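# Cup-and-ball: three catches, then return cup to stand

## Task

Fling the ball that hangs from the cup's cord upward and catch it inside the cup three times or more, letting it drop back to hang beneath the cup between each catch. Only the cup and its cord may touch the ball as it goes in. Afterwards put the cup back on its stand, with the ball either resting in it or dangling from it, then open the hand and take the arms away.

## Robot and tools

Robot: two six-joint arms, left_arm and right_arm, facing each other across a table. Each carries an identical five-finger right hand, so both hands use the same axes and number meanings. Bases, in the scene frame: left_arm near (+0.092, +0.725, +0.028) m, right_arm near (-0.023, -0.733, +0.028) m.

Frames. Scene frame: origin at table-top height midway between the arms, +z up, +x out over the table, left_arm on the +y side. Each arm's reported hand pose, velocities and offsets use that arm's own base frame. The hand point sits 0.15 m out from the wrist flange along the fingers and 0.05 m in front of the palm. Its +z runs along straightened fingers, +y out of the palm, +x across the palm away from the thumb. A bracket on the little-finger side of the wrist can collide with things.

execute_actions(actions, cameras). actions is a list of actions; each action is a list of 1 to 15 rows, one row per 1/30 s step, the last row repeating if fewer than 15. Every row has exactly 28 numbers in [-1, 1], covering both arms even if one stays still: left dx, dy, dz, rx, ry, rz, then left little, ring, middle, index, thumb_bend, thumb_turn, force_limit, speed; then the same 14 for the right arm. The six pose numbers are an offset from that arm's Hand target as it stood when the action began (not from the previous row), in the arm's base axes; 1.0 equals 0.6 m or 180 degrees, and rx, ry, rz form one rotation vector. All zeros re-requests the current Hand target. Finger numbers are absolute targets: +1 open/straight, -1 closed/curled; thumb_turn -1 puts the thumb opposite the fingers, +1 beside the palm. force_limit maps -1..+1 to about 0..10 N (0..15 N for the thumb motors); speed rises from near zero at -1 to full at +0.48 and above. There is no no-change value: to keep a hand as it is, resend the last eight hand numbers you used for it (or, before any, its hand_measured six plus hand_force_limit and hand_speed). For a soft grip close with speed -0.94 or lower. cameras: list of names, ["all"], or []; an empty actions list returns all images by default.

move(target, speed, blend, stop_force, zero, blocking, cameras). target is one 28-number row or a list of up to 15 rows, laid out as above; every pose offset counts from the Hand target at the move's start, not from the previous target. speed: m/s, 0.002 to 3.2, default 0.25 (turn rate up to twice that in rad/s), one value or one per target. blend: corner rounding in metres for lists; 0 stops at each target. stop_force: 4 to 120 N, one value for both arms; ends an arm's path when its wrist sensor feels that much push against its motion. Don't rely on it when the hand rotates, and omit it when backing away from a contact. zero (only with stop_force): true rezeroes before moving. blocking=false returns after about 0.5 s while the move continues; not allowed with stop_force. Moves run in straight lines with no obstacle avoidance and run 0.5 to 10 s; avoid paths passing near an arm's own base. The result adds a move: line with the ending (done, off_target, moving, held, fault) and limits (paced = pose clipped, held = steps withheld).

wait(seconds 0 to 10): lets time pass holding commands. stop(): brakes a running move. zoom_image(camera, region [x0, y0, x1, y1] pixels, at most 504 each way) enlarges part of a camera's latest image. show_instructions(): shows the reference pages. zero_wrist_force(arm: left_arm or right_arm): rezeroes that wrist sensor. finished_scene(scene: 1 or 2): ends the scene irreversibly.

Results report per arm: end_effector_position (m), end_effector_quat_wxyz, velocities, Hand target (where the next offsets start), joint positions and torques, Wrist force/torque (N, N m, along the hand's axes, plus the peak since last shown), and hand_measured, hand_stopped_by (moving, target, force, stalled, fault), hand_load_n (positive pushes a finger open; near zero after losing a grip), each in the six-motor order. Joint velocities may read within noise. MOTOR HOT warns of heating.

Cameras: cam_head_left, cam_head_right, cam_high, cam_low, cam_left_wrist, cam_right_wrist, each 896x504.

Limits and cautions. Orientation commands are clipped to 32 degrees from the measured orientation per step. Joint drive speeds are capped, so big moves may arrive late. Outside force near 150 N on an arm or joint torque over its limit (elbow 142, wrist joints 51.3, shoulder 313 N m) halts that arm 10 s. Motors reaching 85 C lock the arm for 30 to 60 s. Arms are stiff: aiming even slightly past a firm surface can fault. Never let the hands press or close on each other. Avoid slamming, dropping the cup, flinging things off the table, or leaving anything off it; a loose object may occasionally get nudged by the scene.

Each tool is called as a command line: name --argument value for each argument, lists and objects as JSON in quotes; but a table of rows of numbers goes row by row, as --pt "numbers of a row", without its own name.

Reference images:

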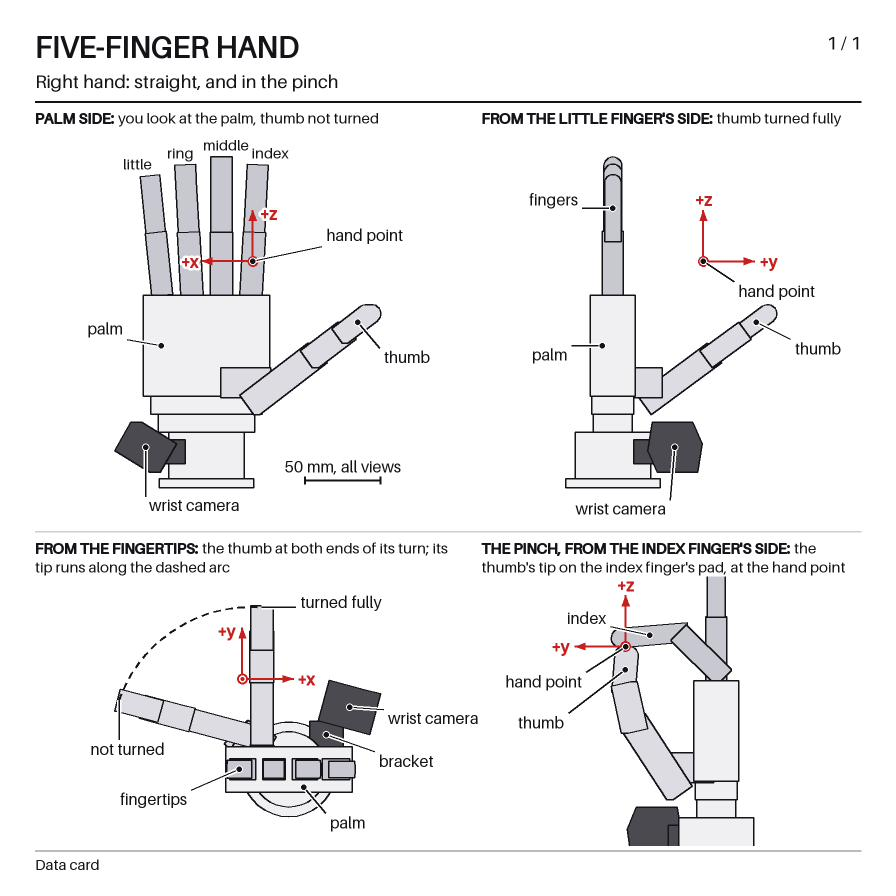

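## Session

execute_actions --actions '[]'

Scene clock: 0.00 s.
left_arm: end_effector_position=(+0.4474, -0.6935, +0.1233) hand_measured=(+1.000, +1.000, +1.000, +1.000, +1.000, +1.000) hand_load_n=(+0.0, +0.0, +0.0, +0.0, +0.0, +0.0) hand_stopped_by=(target, target, target, target, target, target) hand_force_limit=0.00 hand_speed=-0.80 end_effector_quat_wxyz=(+0.336, +0.111, +0.828, +0.436) | right_arm: end_effector_position=(+1.0116, +0.3877, +0.3041) hand_measured=(+1.000, +1.000, +1.000, +1.000, +1.000, +1.000) hand_load_n=(+0.0, +0.0, +0.0, +0.0, +0.0, +0.0) hand_stopped_by=(target, target, target, target, target, target) hand_force_limit=0.00 hand_speed=-0.80 end_effector_quat_wxyz=(+0.125, +0.342, +0.931, -0.019)
Joint positions: left_arm=[-1.479 -0.456 1.191 1.813 0.782 -3.217] | right_arm=[0.236 -0.595 0.506 1.471 1.741 -0.647]
Joint velocities: within noise
Joint torques (N m): no reading
Wrist force (N): no reading
Wrist torque (N m): no reading
Wrist force, peak (N): no reading
Hand target: left_arm +0.4474, -0.6935, +0.1233; +0.336, +0.111, +0.828, +0.436 | right_arm +1.0116, +0.3877, +0.3041; +0.125, +0.342, +0.931, -0.019
camera_calibration:
cam_left_wrist: T_world_to_cam=[[-0.324785, 0.689603, 0.647273, 0.537403], [0.276968, -0.585024, 0.762257, -0.620609], [0.904325, 0.426844, -0.00099044, 0.00741474], [0, 0, 0, 1]] pos_world=[0.339724, -0.73683, 0.125224]
cam_right_wrist: T_world_to_cam=[[0.400917, 0.916081, 0.00775714, -0.771206], [0.660421, -0.294877, 0.690574, -0.76306], [0.634909, -0.27174, -0.72322, -0.204053], [0, 0, 0, 1]] pos_world=[0.942686, 0.42603, 0.385357]

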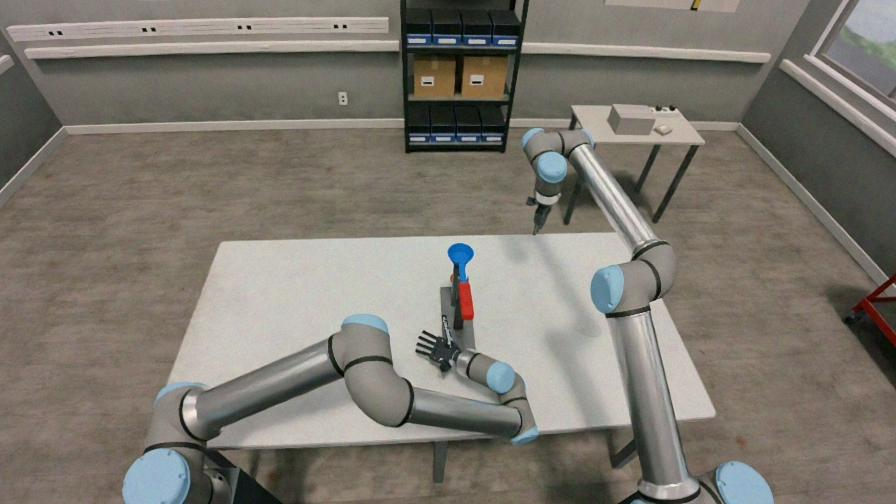

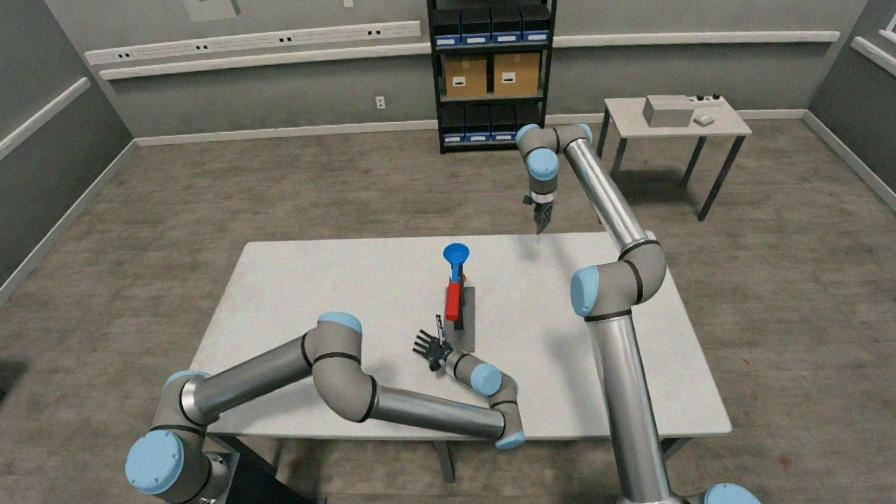

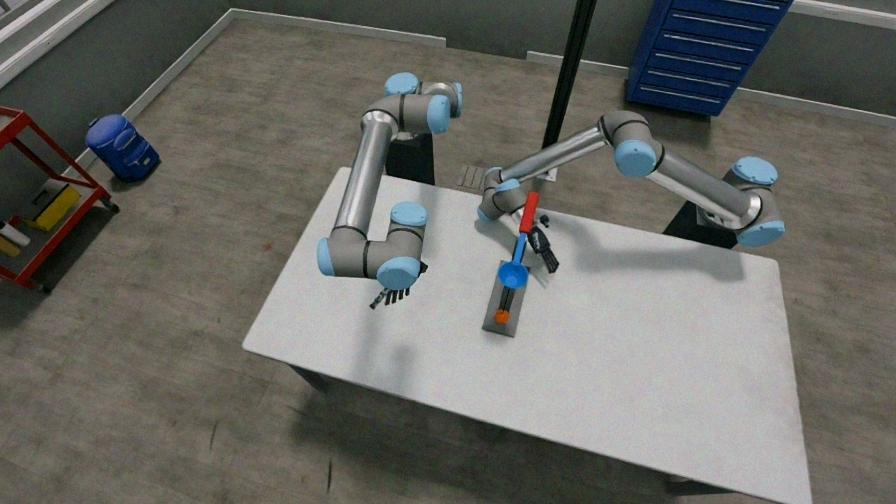

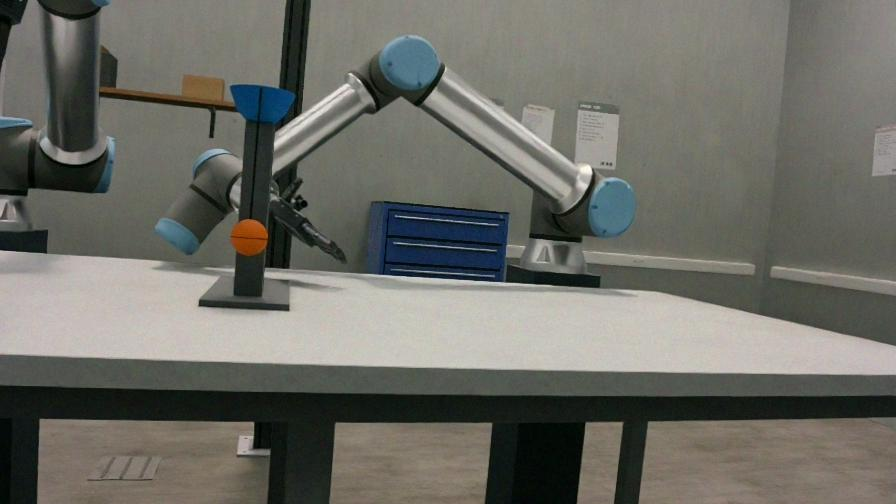

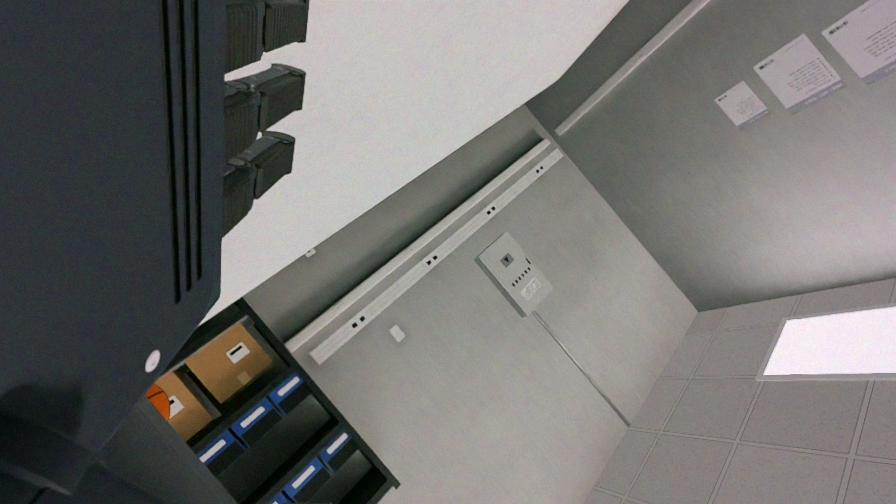

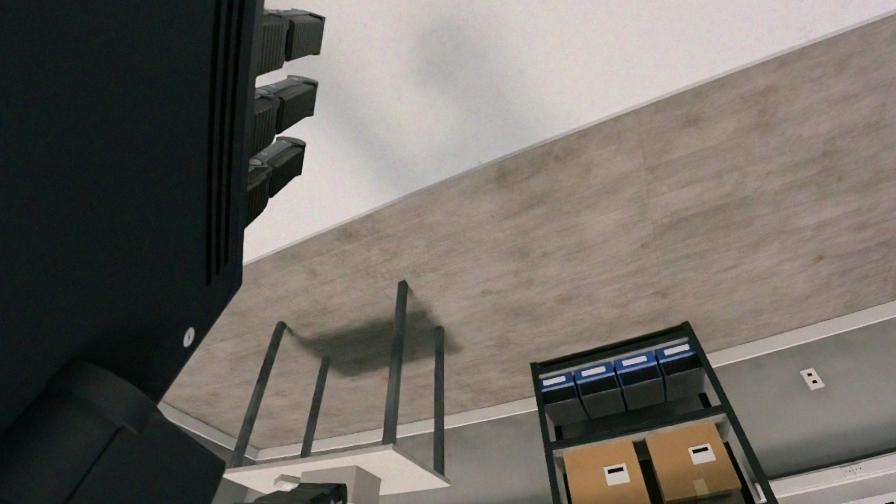

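zoom_image --camera "cam_head_left" --region '[410, 230, 530, 390]'

zoom_image --camera "cam_head_right" --region '[410, 230, 530, 390]'

zoom_image --camera "cam_high" --region '[460, 180, 600, 350]'

zoom_image --camera "cam_low" --region '[180, 60, 360, 320]'

Scaled by 3.150.

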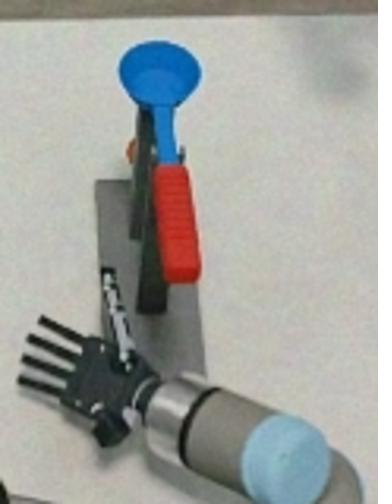

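Scaled by 3.150.

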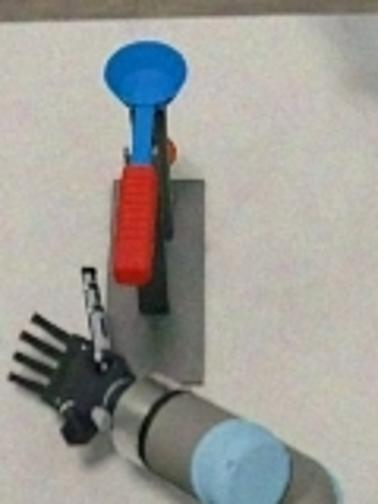

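Scaled by 2.965.

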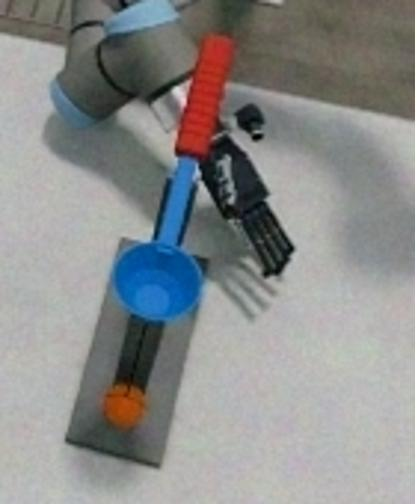

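Scaled by 1.938.

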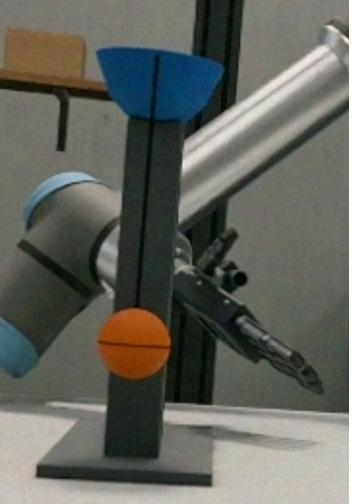

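move --pt "-0.14 0.34 0.1 0 0 0 1 1 1 1 1 1 0 -0.8 0 0 0 0 0 0 1 1 1 1 1 1 0 -0.8" --pt "-0.04 0.42 0.5 0 0 0 1 1 1 1 1 1 0 -0.8 0 0 0 0 0 0 1 1 1 1 1 1 0 -0.8" --pt "-0.04 0.42 0.5 -0.782 0.3051 -0.062 1 1 1 1 1 1 0 -0.8 0 0 0 0 0 0 1 1 1 1 1 1 0 -0.8" --speed '[0.2,0.25,0.45]' --blend '[0.05,0.03,0]' --cameras '["cam_head_left","cam_high","cam_low"]'

Scene clock: 126.47 s.
left_arm: end_effector_position=(+0.4234, -0.4415, +0.4233) hand_measured=(+1.000, +1.000, +1.000, +1.000, +1.000, +1.000) hand_load_n=(+0.0, +0.0, -0.5, +0.0, +0.0, +0.0) hand_stopped_by=(target, target, target, target, target, target) hand_force_limit=0.00 hand_speed=-0.80 end_effector_quat_wxyz=(-0.077, -0.063, +0.706, -0.701) | right_arm: end_effector_position=(+1.0116, +0.3877, +0.3041) hand_measured=(+1.000, +1.000, +1.000, +1.000, +1.000, +1.000) hand_load_n=(+0.0, +0.0, +0.0, +0.0, +0.0, +0.0) hand_stopped_by=(target, target, target, target, target, target) hand_force_limit=0.00 hand_speed=-0.80 end_effector_quat_wxyz=(+0.125, +0.342, +0.931, -0.019)
Joint positions: left_arm=[-0.803 -1.792 2.092 -0.292 2.359 -3.333] | right_arm=[0.236 -0.595 0.506 1.471 1.741 -0.647]
Joint torques (N m): left_arm=[12.57 -27.74 -29 -3.08 -2.78 -3.79] | right_arm=[-2.46 -120.46 -40.79 1.75 -2.36 1.47]
Wrist force (N): left_arm=[1.1 0.3 0.4] | right_arm=[-0.1 0.0 0.2]
Wrist torque (N m): left_arm=[0.33 -0.33 -0.35] | right_arm=[-0.01 0.00 0.00]
Wrist force, peak (N): left_arm=[1.6 -0.3 0.5] | right_arm=[-0.3 0.5 0.1]
Hand target: left_arm +0.4234, -0.4415, +0.4233; -0.077, -0.063, +0.706, -0.701 | right_arm +1.0116, +0.3877, +0.3041; +0.125, +0.342, +0.931, -0.019
Off the commanded pose: left_arm 0.000 m, 0 deg | right_arm 0.000 m, 0 deg.
move: done
Images, in order (width x height): cam_head_left 896x504, cam_high 896x504, cam_low 896x504.

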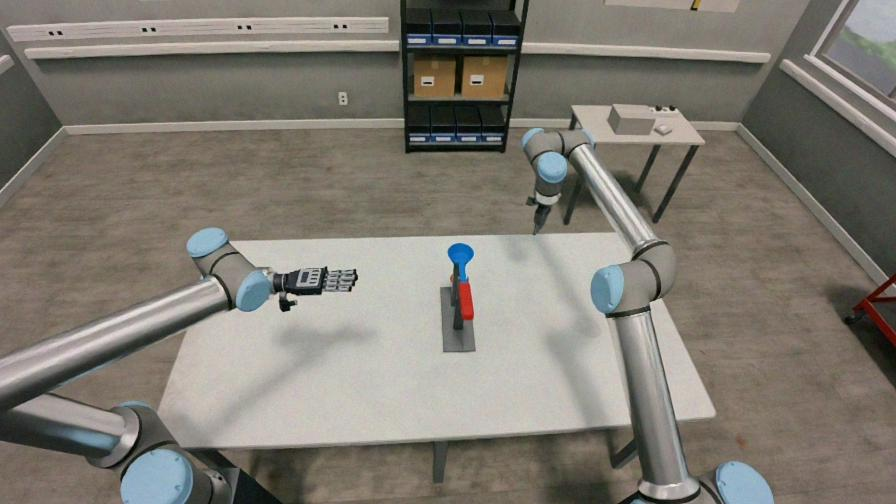

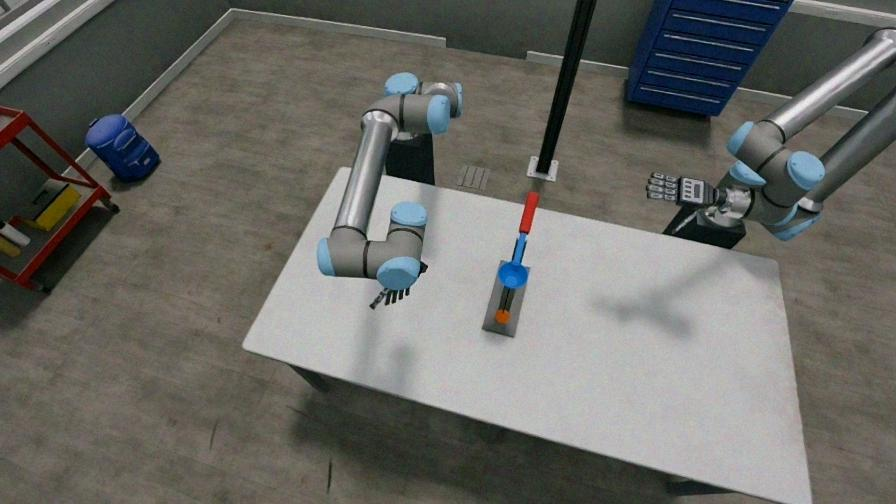

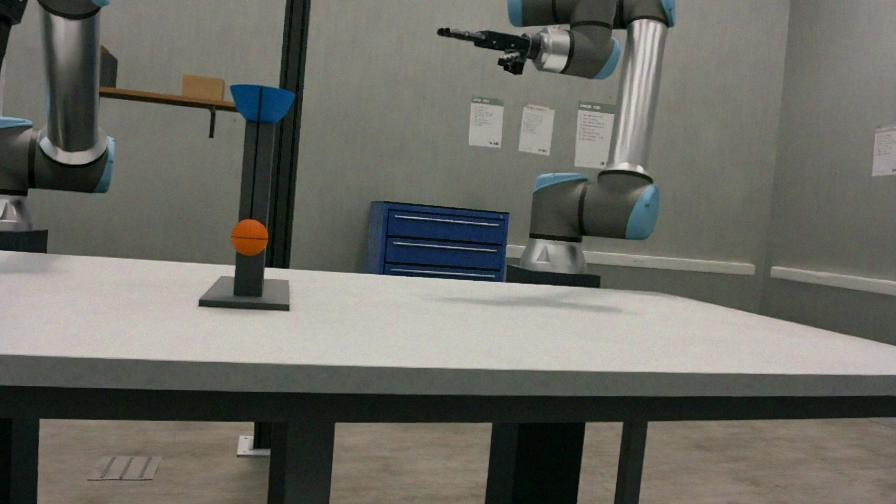

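move --target '[0.0893,-0.3975,-0.2338,0,0,0,1,1,1,1,0.9,-1,0,0.2,0,0,0,0,0,0,1,1,1,1,1,1,0,-0.8]' --speed 0.3 --cameras '["cam_head_left","cam_head_right","cam_high","cam_low","cam_left_wrist"]'

zoom_image --camera "cam_high" --region '[490, 170, 650, 300]'

zoom_image --camera "cam_low" --region '[220, 50, 420, 170]'

zoom_image --camera "cam_head_left" --region '[390, 230, 510, 350]'

Scene clock: 142.63 s.
left_arm: end_effector_position=(+0.4770, -0.6799, +0.2831) hand_measured=(+1.000, +1.000, +1.000, +1.000, +0.900, -1.000) hand_load_n=(+0.0, +0.0, +0.0, +0.0, +0.0, +0.0) hand_stopped_by=(target, target, target, target, target, target) hand_force_limit=0.00 hand_speed=0.20 end_effector_quat_wxyz=(-0.077, -0.063, +0.706, -0.701) | right_arm: end_effector_position=(+1.0116, +0.3877, +0.3041) hand_measured=(+1.000, +1.000, +1.000, +1.000, +1.000, +1.000) hand_load_n=(+0.0, +0.0, +0.0, +0.0, +0.0, +0.0) hand_stopped_by=(target, target, target, target, target, target) hand_force_limit=0.00 hand_speed=-0.80 end_effector_quat_wxyz=(+0.125, +0.342, +0.931, -0.019)
Joint positions: left_arm=[-1.011 -1.377 1.955 -0.572 2.151 -3.335] | right_arm=[0.236 -0.595 0.506 1.471 1.741 -0.647]
Joint torques (N m): left_arm=[-17.73 -39.15 -47.11 -3.84 -2.73 -3.56] | right_arm=[-3.16 -122.38 -40.28 1.83 -2.59 1.69]
Wrist force (N): left_arm=[1.2 0.3 -0.1] | right_arm=[0.1 0.2 0.1]
Wrist torque (N m): left_arm=[0.35 -0.40 -0.30] | right_arm=[0.03 -0.01 0.01]
Wrist force, peak (N): left_arm=[0.7 1.0 1.9] | right_arm=[-0.6 0.1 0.3]
Hand target: left_arm +0.4770, -0.6800, +0.2831; -0.077, -0.063, +0.706, -0.701 | right_arm +1.0116, +0.3877, +0.3041; +0.125, +0.342, +0.931, -0.019
Off the commanded pose: left_arm 0.000 m, 0 deg | right_arm 0.000 m, 0 deg.
move: done
camera_calibration:
cam_left_wrist: T_world_to_cam=[[-0.458241, 0.0355554, -0.888117, 0.487901], [0.785205, 0.484408, -0.385749, 0.0670186], [0.416495, -0.87412, -0.249894, -0.606234], [0, 0, 0, 1]] pos_world=[0.423447, -0.579733, 0.307671]
Images, in order (width x height): cam_head_left 896x504, cam_head_right 896x504, cam_high 896x504, cam_low 896x504, cam_left_wrist 896x504.

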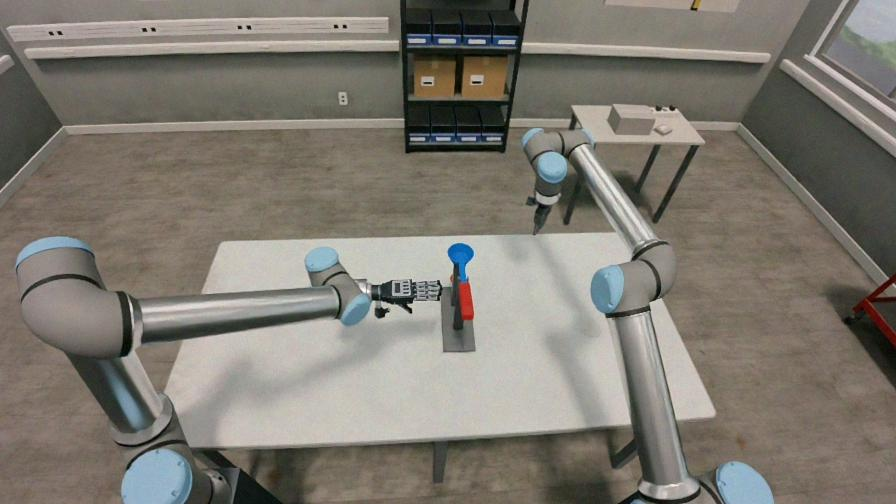

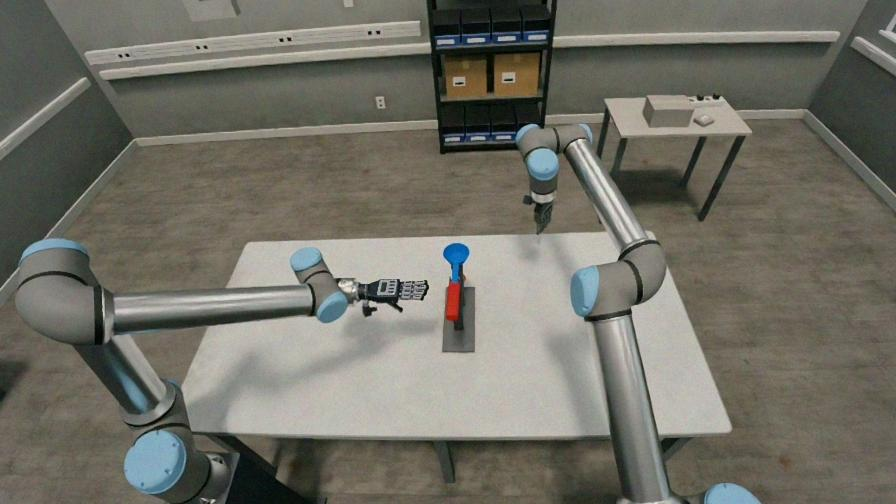

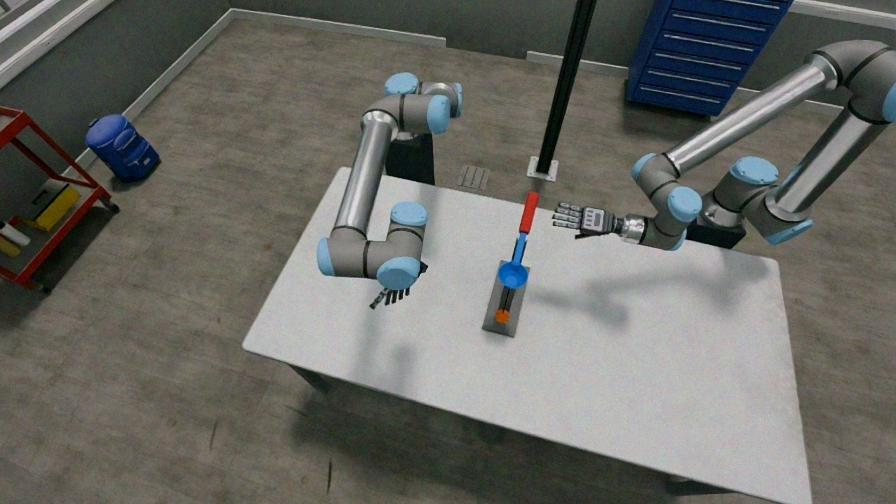

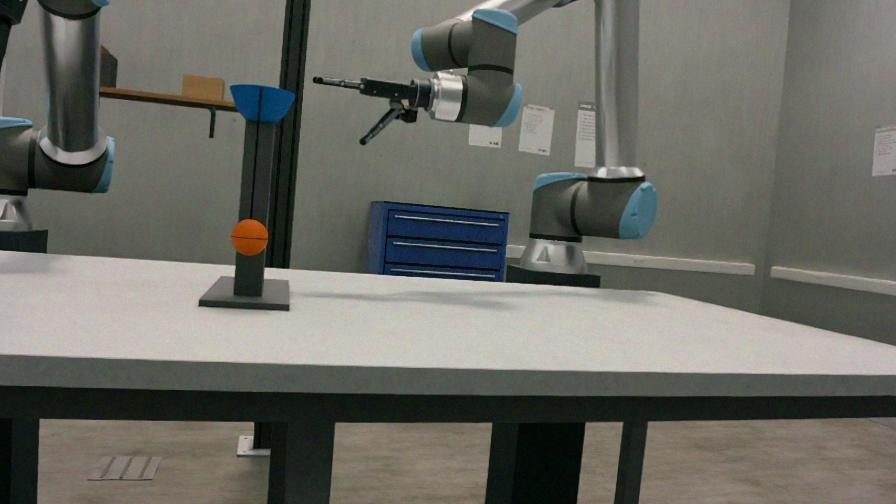

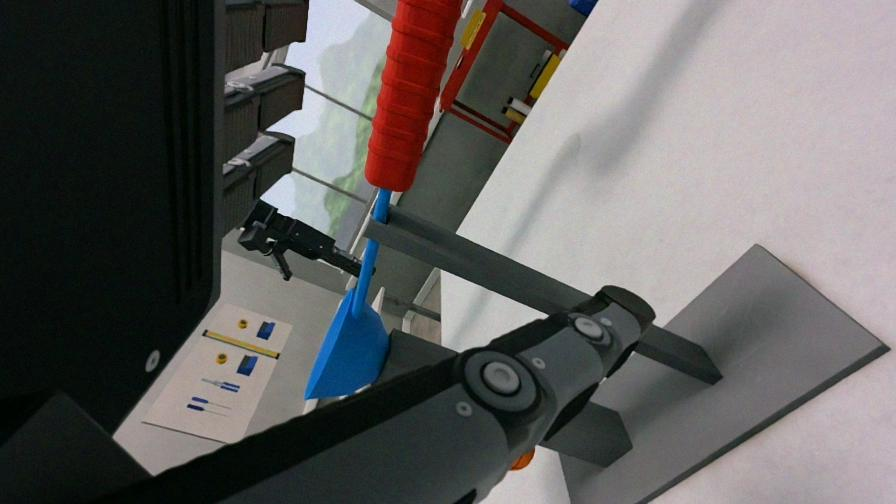

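Scaled by 3.150.

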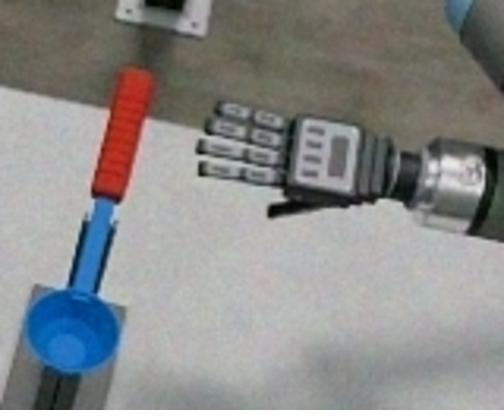

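Scaled by 2.520.

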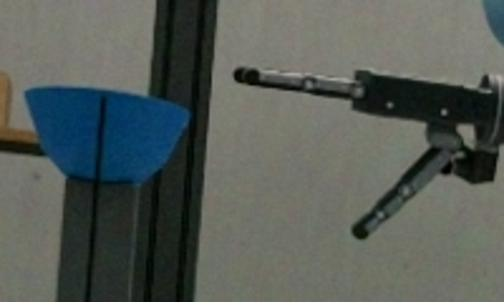

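Scaled by 4.200.

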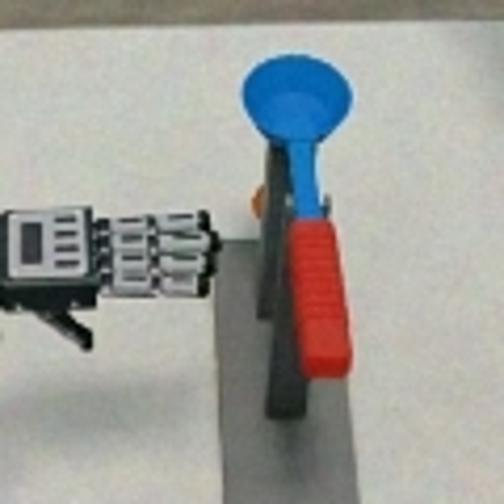

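move --target '[0.0122,-0.279,0.002,0,0,0,1,1,1,1,0.9,-1,0,0.2,0,0,0,0,0,0,1,1,1,1,1,1,0,-0.8]' --speed 0.1 --stop_force 5 --cameras '["cam_head_left","cam_head_right","cam_high","cam_low","cam_left_wrist"]'

zoom_image --camera "cam_high" --region '[490, 170, 610, 300]'

zoom_image --camera "cam_low" --region '[180, 50, 360, 170]'

Scene clock: 174.27 s.
left_arm: end_effector_position=(+0.4843, -0.8474, +0.2843) hand_measured=(+1.000, +1.000, +1.000, +1.000, +0.900, -1.000) hand_load_n=(+0.0, +0.0, +0.0, -0.5, +0.0, +0.0) hand_stopped_by=(target, target, target, target, target, target) hand_force_limit=0.00 hand_speed=0.20 end_effector_quat_wxyz=(-0.077, -0.063, +0.706, -0.701) | right_arm: end_effector_position=(+1.0116, +0.3877, +0.3041) hand_measured=(+1.000, +1.000, +1.000, +1.000, +1.000, +1.000) hand_load_n=(+0.0, +0.0, +0.0, +0.5, +0.0, +0.0) hand_stopped_by=(target, target, target, target, target, target) hand_force_limit=0.00 hand_speed=-0.80 end_effector_quat_wxyz=(+0.125, +0.342, +0.931, -0.019)
Joint positions: left_arm=[-1.124 -1.188 1.697 -0.503 2.038 -3.336] | right_arm=[0.236 -0.595 0.506 1.471 1.741 -0.647]
Joint torques (N m): left_arm=[-18.73 -52.56 -49.12 0.1 -2.89 1.23] | right_arm=[-3.52 -124.08 -40.5 1.93 -2.6 1.51]
Wrist force (N): left_arm=[1.3 0.3 -0.1] | right_arm=[0.0 0.5 -0.1]
Wrist torque (N m): left_arm=[0.36 -0.32 -0.34] | right_arm=[0.08 0.01 0.02]
Wrist force, peak (N): left_arm=[1.6 0.4 -0.1] | right_arm=[0.2 0.4 0.4]
Hand target: left_arm +0.4843, -0.8474, +0.2843; -0.077, -0.063, +0.706, -0.701 | right_arm +1.0116, +0.3877, +0.3041; +0.125, +0.342, +0.931, -0.019
Off the commanded pose: left_arm 0.000 m, 0 deg | right_arm 0.000 m, 0 deg.
move: done
camera_calibration:
cam_left_wrist: T_world_to_cam=[[-0.45831, 0.0355119, -0.888083, 0.498211], [0.785164, 0.484411, -0.385827, 0.142815], [0.416496, -0.874119, -0.249893, -0.755457], [0, 0, 0, 1]] pos_world=[0.430846, -0.747233, 0.308771]
Images, in order (width x height): cam_head_left 896x504, cam_head_right 896x504, cam_high 896x504, cam_low 896x504, cam_left_wrist 896x504.

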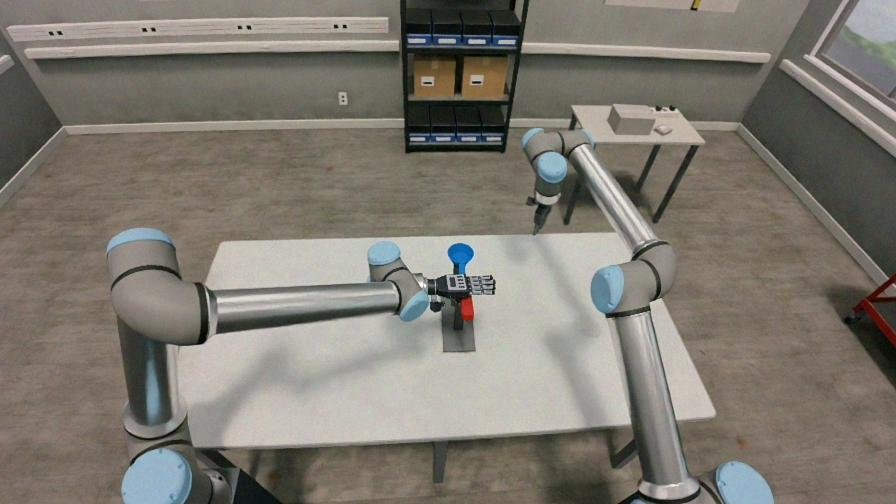

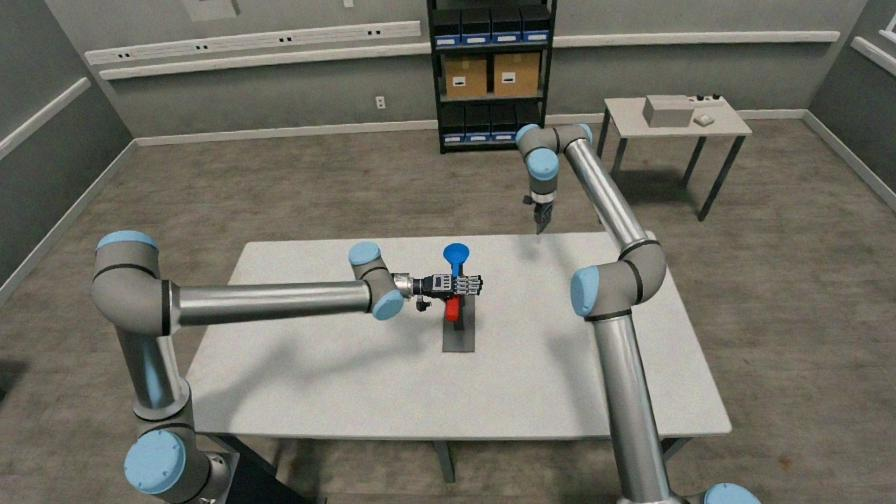

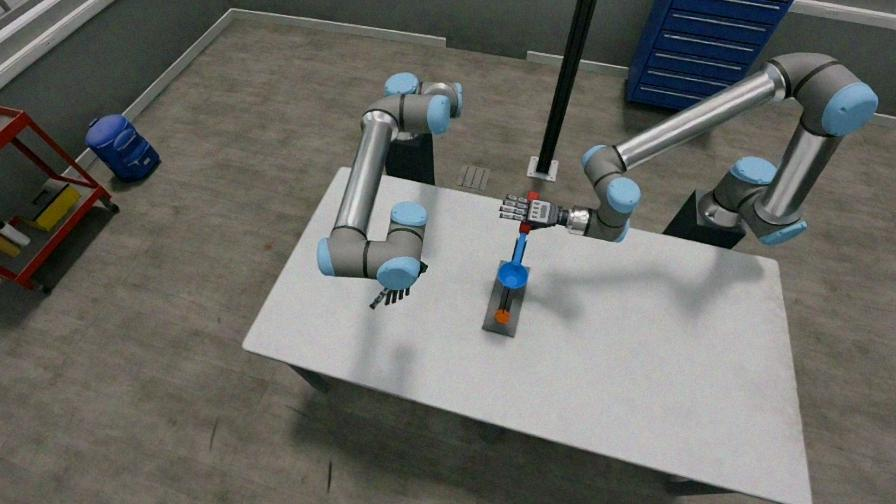

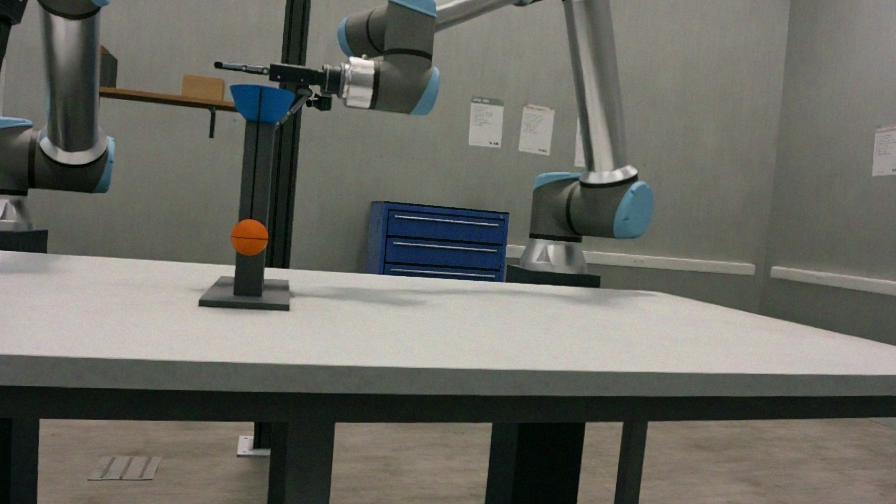

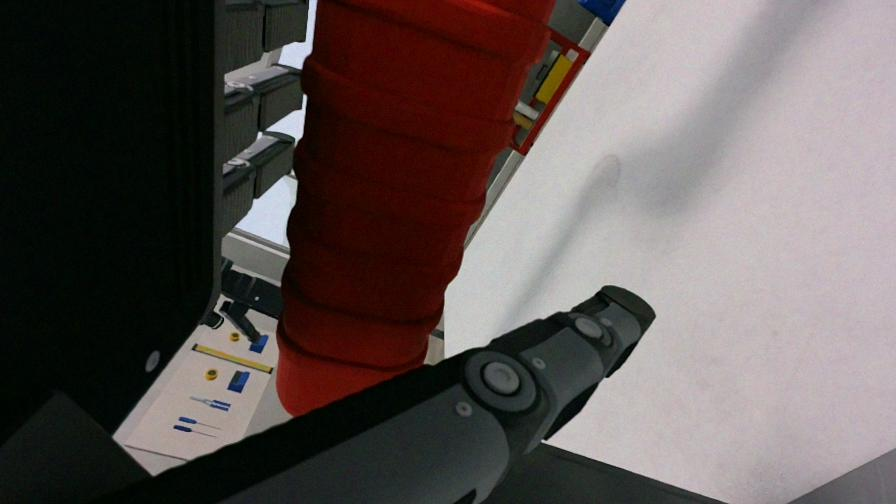

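Scaled by 3.877.

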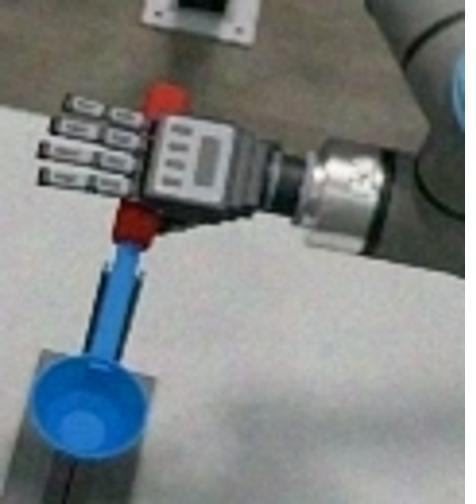

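Scaled by 2.800.

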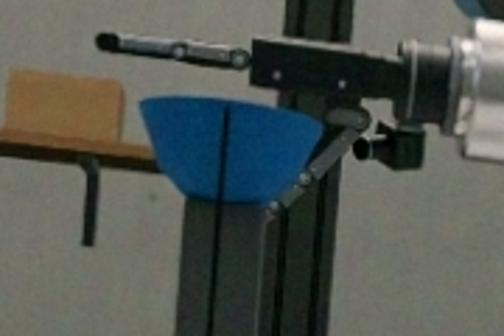

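move --target '[0,0,-0.03,0,0,0,1,1,1,1,0.9,-1,0,0.2,0,0,0,0,0,0,1,1,1,1,1,1,0,-0.8]' --speed 0.012 --stop_force 4 --cameras '["cam_left_wrist","cam_low"]'

zoom_image --camera "cam_low" --region '[180, 50, 360, 170]'

Scene clock: 188.10 s.
left_arm: end_effector_position=(+0.4843, -0.8474, +0.2663) hand_measured=(+1.000, +1.000, +1.000, +1.000, +0.900, -1.000) hand_load_n=(+0.0, +0.0, +0.0, +0.0, +0.0, +0.0) hand_stopped_by=(target, target, target, target, target, target) hand_force_limit=0.00 hand_speed=0.20 end_effector_quat_wxyz=(-0.077, -0.063, +0.706, -0.701) | right_arm: end_effector_position=(+1.0116, +0.3877, +0.3041) hand_measured=(+1.000, +1.000, +1.000, +1.000, +1.000, +1.000) hand_load_n=(+0.0, +0.0, +0.0, +0.0, +0.0, +0.0) hand_stopped_by=(target, target, target, target, target, target) hand_force_limit=0.00 hand_speed=-0.80 end_effector_quat_wxyz=(+0.125, +0.342, +0.931, -0.019)
Joint positions: left_arm=[-1.124 -1.174 1.712 -0.532 2.038 -3.336] | right_arm=[0.236 -0.595 0.506 1.471 1.741 -0.647]
Joint torques (N m): left_arm=[-15.37 -51.68 -23.55 -2.54 -2.38 1.78] | right_arm=[-3.46 -125.09 -40.41 1.88 -2.76 1.55]
Wrist force (N): left_arm=[2.9 -3.4 -0.5] | right_arm=[0.0 0.1 0.0]
Wrist torque (N m): left_arm=[0.28 -0.33 -0.23] | right_arm=[0.02 0.00 0.01]
Wrist force, peak (N): left_arm=[2.7 -4.0 -0.3] | right_arm=[-0.5 0.3 0.4]
Hand target: left_arm +0.4843, -0.8474, +0.2663; -0.077, -0.063, +0.706, -0.701 | right_arm +1.0116, +0.3877, +0.3041; +0.125, +0.342, +0.931, -0.019
Off the commanded pose: left_arm 0.000 m, 0 deg | right_arm 0.000 m, 0 deg.
move: contact (left_arm)
camera_calibration:
cam_left_wrist: T_world_to_cam=[[-0.458241, 0.0355554, -0.888117, 0.482239], [0.785205, 0.484408, -0.385749, 0.135827], [0.416495, -0.87412, -0.249894, -0.759955], [0, 0, 0, 1]] pos_world=[0.430847, -0.747233, 0.290771]
Images, in order (width x height): cam_low 896x504, cam_left_wrist 896x504.

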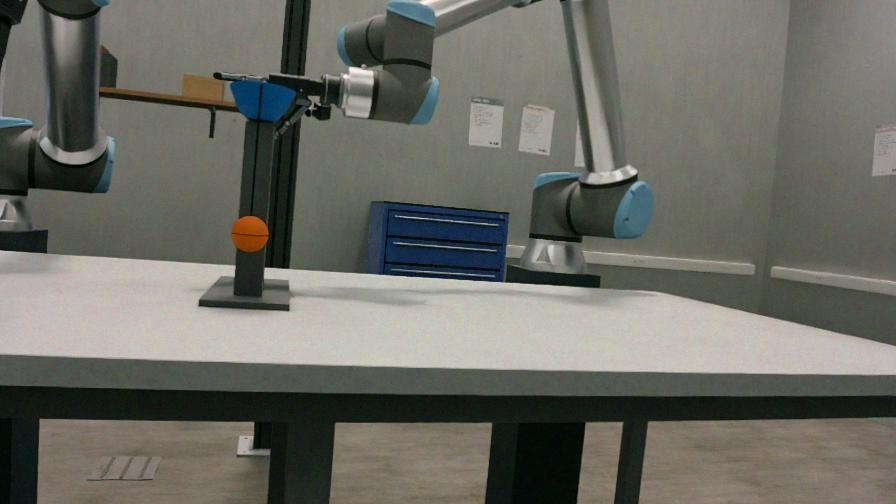

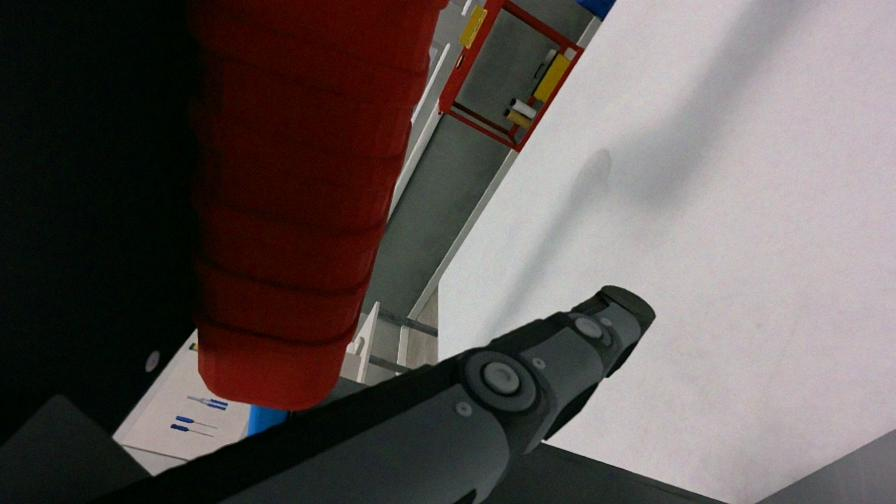

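Scaled by 2.800.

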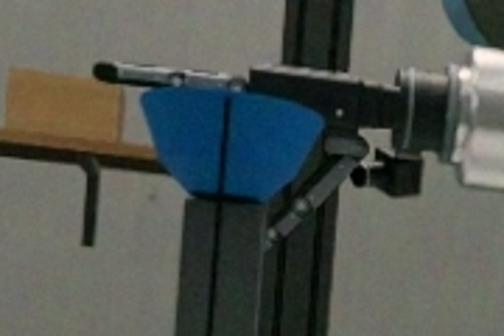

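execute_actions --actions '[[[0,0,0,0,0,0,-0.5,-0.5,-0.5,-0.5,0.65,-1,0,-0.3,0,0,0,0,0,0,1,1,1,1,1,1,0,-0.8]],[[0,0,0,0,0,0,-0.5,-0.5,-0.5,-0.5,0.65,-1,0,-0.3,0,0,0,0,0,0,1,1,1,1,1,1,0,-0.8]],[[0,0,0,0,0,0,-0.98,-0.98,-0.98,-0.98,-0.98,-1,1,-0.88,0,0,0,0,0,0,1,1,1,1,1,1,0,-0.8]]]'

wait --seconds 3 --cameras '["cam_left_wrist","cam_low"]'

Scene clock: 206.80 s.
left_arm: end_effector_position=(+0.4843, -0.8474, +0.2664) hand_measured=(-0.964, -0.888, -0.764, -0.742, +0.484, -1.000) hand_load_n=(+10.0, +5.5, +11.0, +4.5, +14.5, +2.0) hand_stopped_by=(force, force, force, force, force, target) hand_force_limit=1.00 hand_speed=-0.88 end_effector_quat_wxyz=(-0.077, -0.063, +0.706, -0.701) | right_arm: end_effector_position=(+1.0116, +0.3877, +0.3041) hand_measured=(+1.000, +1.000, +1.000, +1.000, +1.000, +1.000) hand_load_n=(+0.0, +0.0, +0.0, +0.0, +0.0, +0.0) hand_stopped_by=(target, target, target, target, target, target) hand_force_limit=0.00 hand_speed=-0.80 end_effector_quat_wxyz=(+0.125, +0.342, +0.931, -0.019)
Joint positions: left_arm=[-1.124 -1.174 1.712 -0.532 2.038 -3.336] | right_arm=[0.236 -0.595 0.506 1.471 1.741 -0.647]
Joint torques (N m): left_arm=[-13.38 -58.68 -38.71 -0.63 -0.53 1.82] | right_arm=[-3.06 -125.93 -40.59 1.91 -2.74 1.55]
Wrist force (N): left_arm=[-0.2 -12.3 -3.7] | right_arm=[-0.2 -0.2 0.3]
Wrist torque (N m): left_arm=[0.24 -0.48 0.26] | right_arm=[-0.04 0.02 -0.01]
Wrist force, peak (N): left_arm=[-0.3 -13.0 -3.9] | right_arm=[-0.1 0.4 0.4]
Hand target: left_arm +0.4843, -0.8474, +0.2663; -0.077, -0.063, +0.706, -0.701 | right_arm +1.0116, +0.3877, +0.3041; +0.125, +0.342, +0.931, -0.019
Off the commanded pose: left_arm 0.000 m, 0 deg | right_arm 0.000 m, 0 deg.

Scene clock: 209.80 s.
left_arm: end_effector_position=(+0.4843, -0.8474, +0.2663) hand_measured=(-0.964, -0.888, -0.764, -0.742, +0.484, -1.000) hand_load_n=(+10.0, +6.0, +11.0, +4.5, +15.0, +2.5) hand_stopped_by=(force, force, force, force, force, target) hand_force_limit=1.00 hand_speed=-0.88 end_effector_quat_wxyz=(-0.077, -0.063, +0.706, -0.701) | right_arm: end_effector_position=(+1.0116, +0.3877, +0.3041) hand_measured=(+1.000, +1.000, +1.000, +1.000, +1.000, +1.000) hand_load_n=(+0.0, +0.0, +0.0, +0.0, +0.0, +0.0) hand_stopped_by=(target, target, target, target, target, target) hand_force_limit=0.00 hand_speed=-0.80 end_effector_quat_wxyz=(+0.125, +0.342, +0.931, -0.019)
Joint positions: left_arm=[-1.124 -1.174 1.712 -0.532 2.038 -3.336] | right_arm=[0.236 -0.595 0.506 1.471 1.741 -0.647]
Joint torques (N m): left_arm=[-5.81 -41.84 -15.91 -1 1.2 1.74] | right_arm=[-3.49 -126.29 -41 1.86 -2.61 1.58]
Wrist force (N): left_arm=[-0.4 -12.9 -3.6] | right_arm=[-0.1 0.0 -0.1]
Wrist torque (N m): left_arm=[0.16 -0.47 0.25] | right_arm=[0.01 0.02 0.00]
Wrist force, peak (N): left_arm=[-0.4 -13.0 -3.4] | right_arm=[-0.1 0.4 0.2]
Hand target: left_arm +0.4843, -0.8474, +0.2663; -0.077, -0.063, +0.706, -0.701 | right_arm +1.0116, +0.3877, +0.3041; +0.125, +0.342, +0.931, -0.019
Off the commanded pose: left_arm 0.000 m, 0 deg | right_arm 0.000 m, 0 deg.
wait: 3.00 s; at rest by 0.17 s
camera_calibration:
cam_left_wrist: T_world_to_cam=[[-0.458241, 0.0355554, -0.888117, 0.482282], [0.785205, 0.484408, -0.385749, 0.135944], [0.416495, -0.87412, -0.249894, -0.759888], [0, 0, 0, 1]] pos_world=[0.430747, -0.747233, 0.290871]
Images, in order (width x height): cam_low 896x504, cam_left_wrist 896x504.

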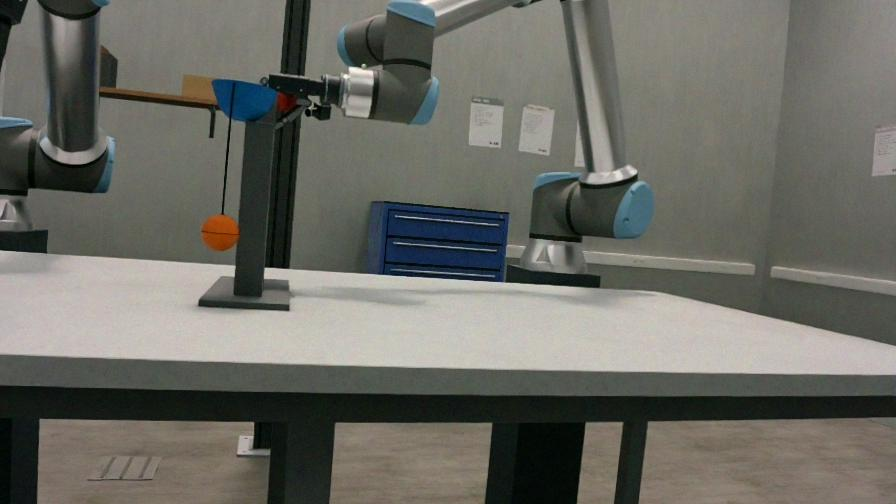

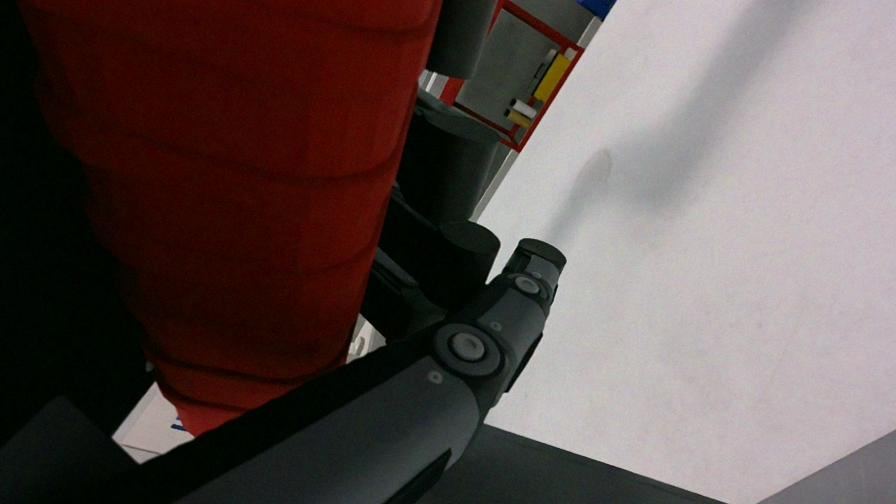

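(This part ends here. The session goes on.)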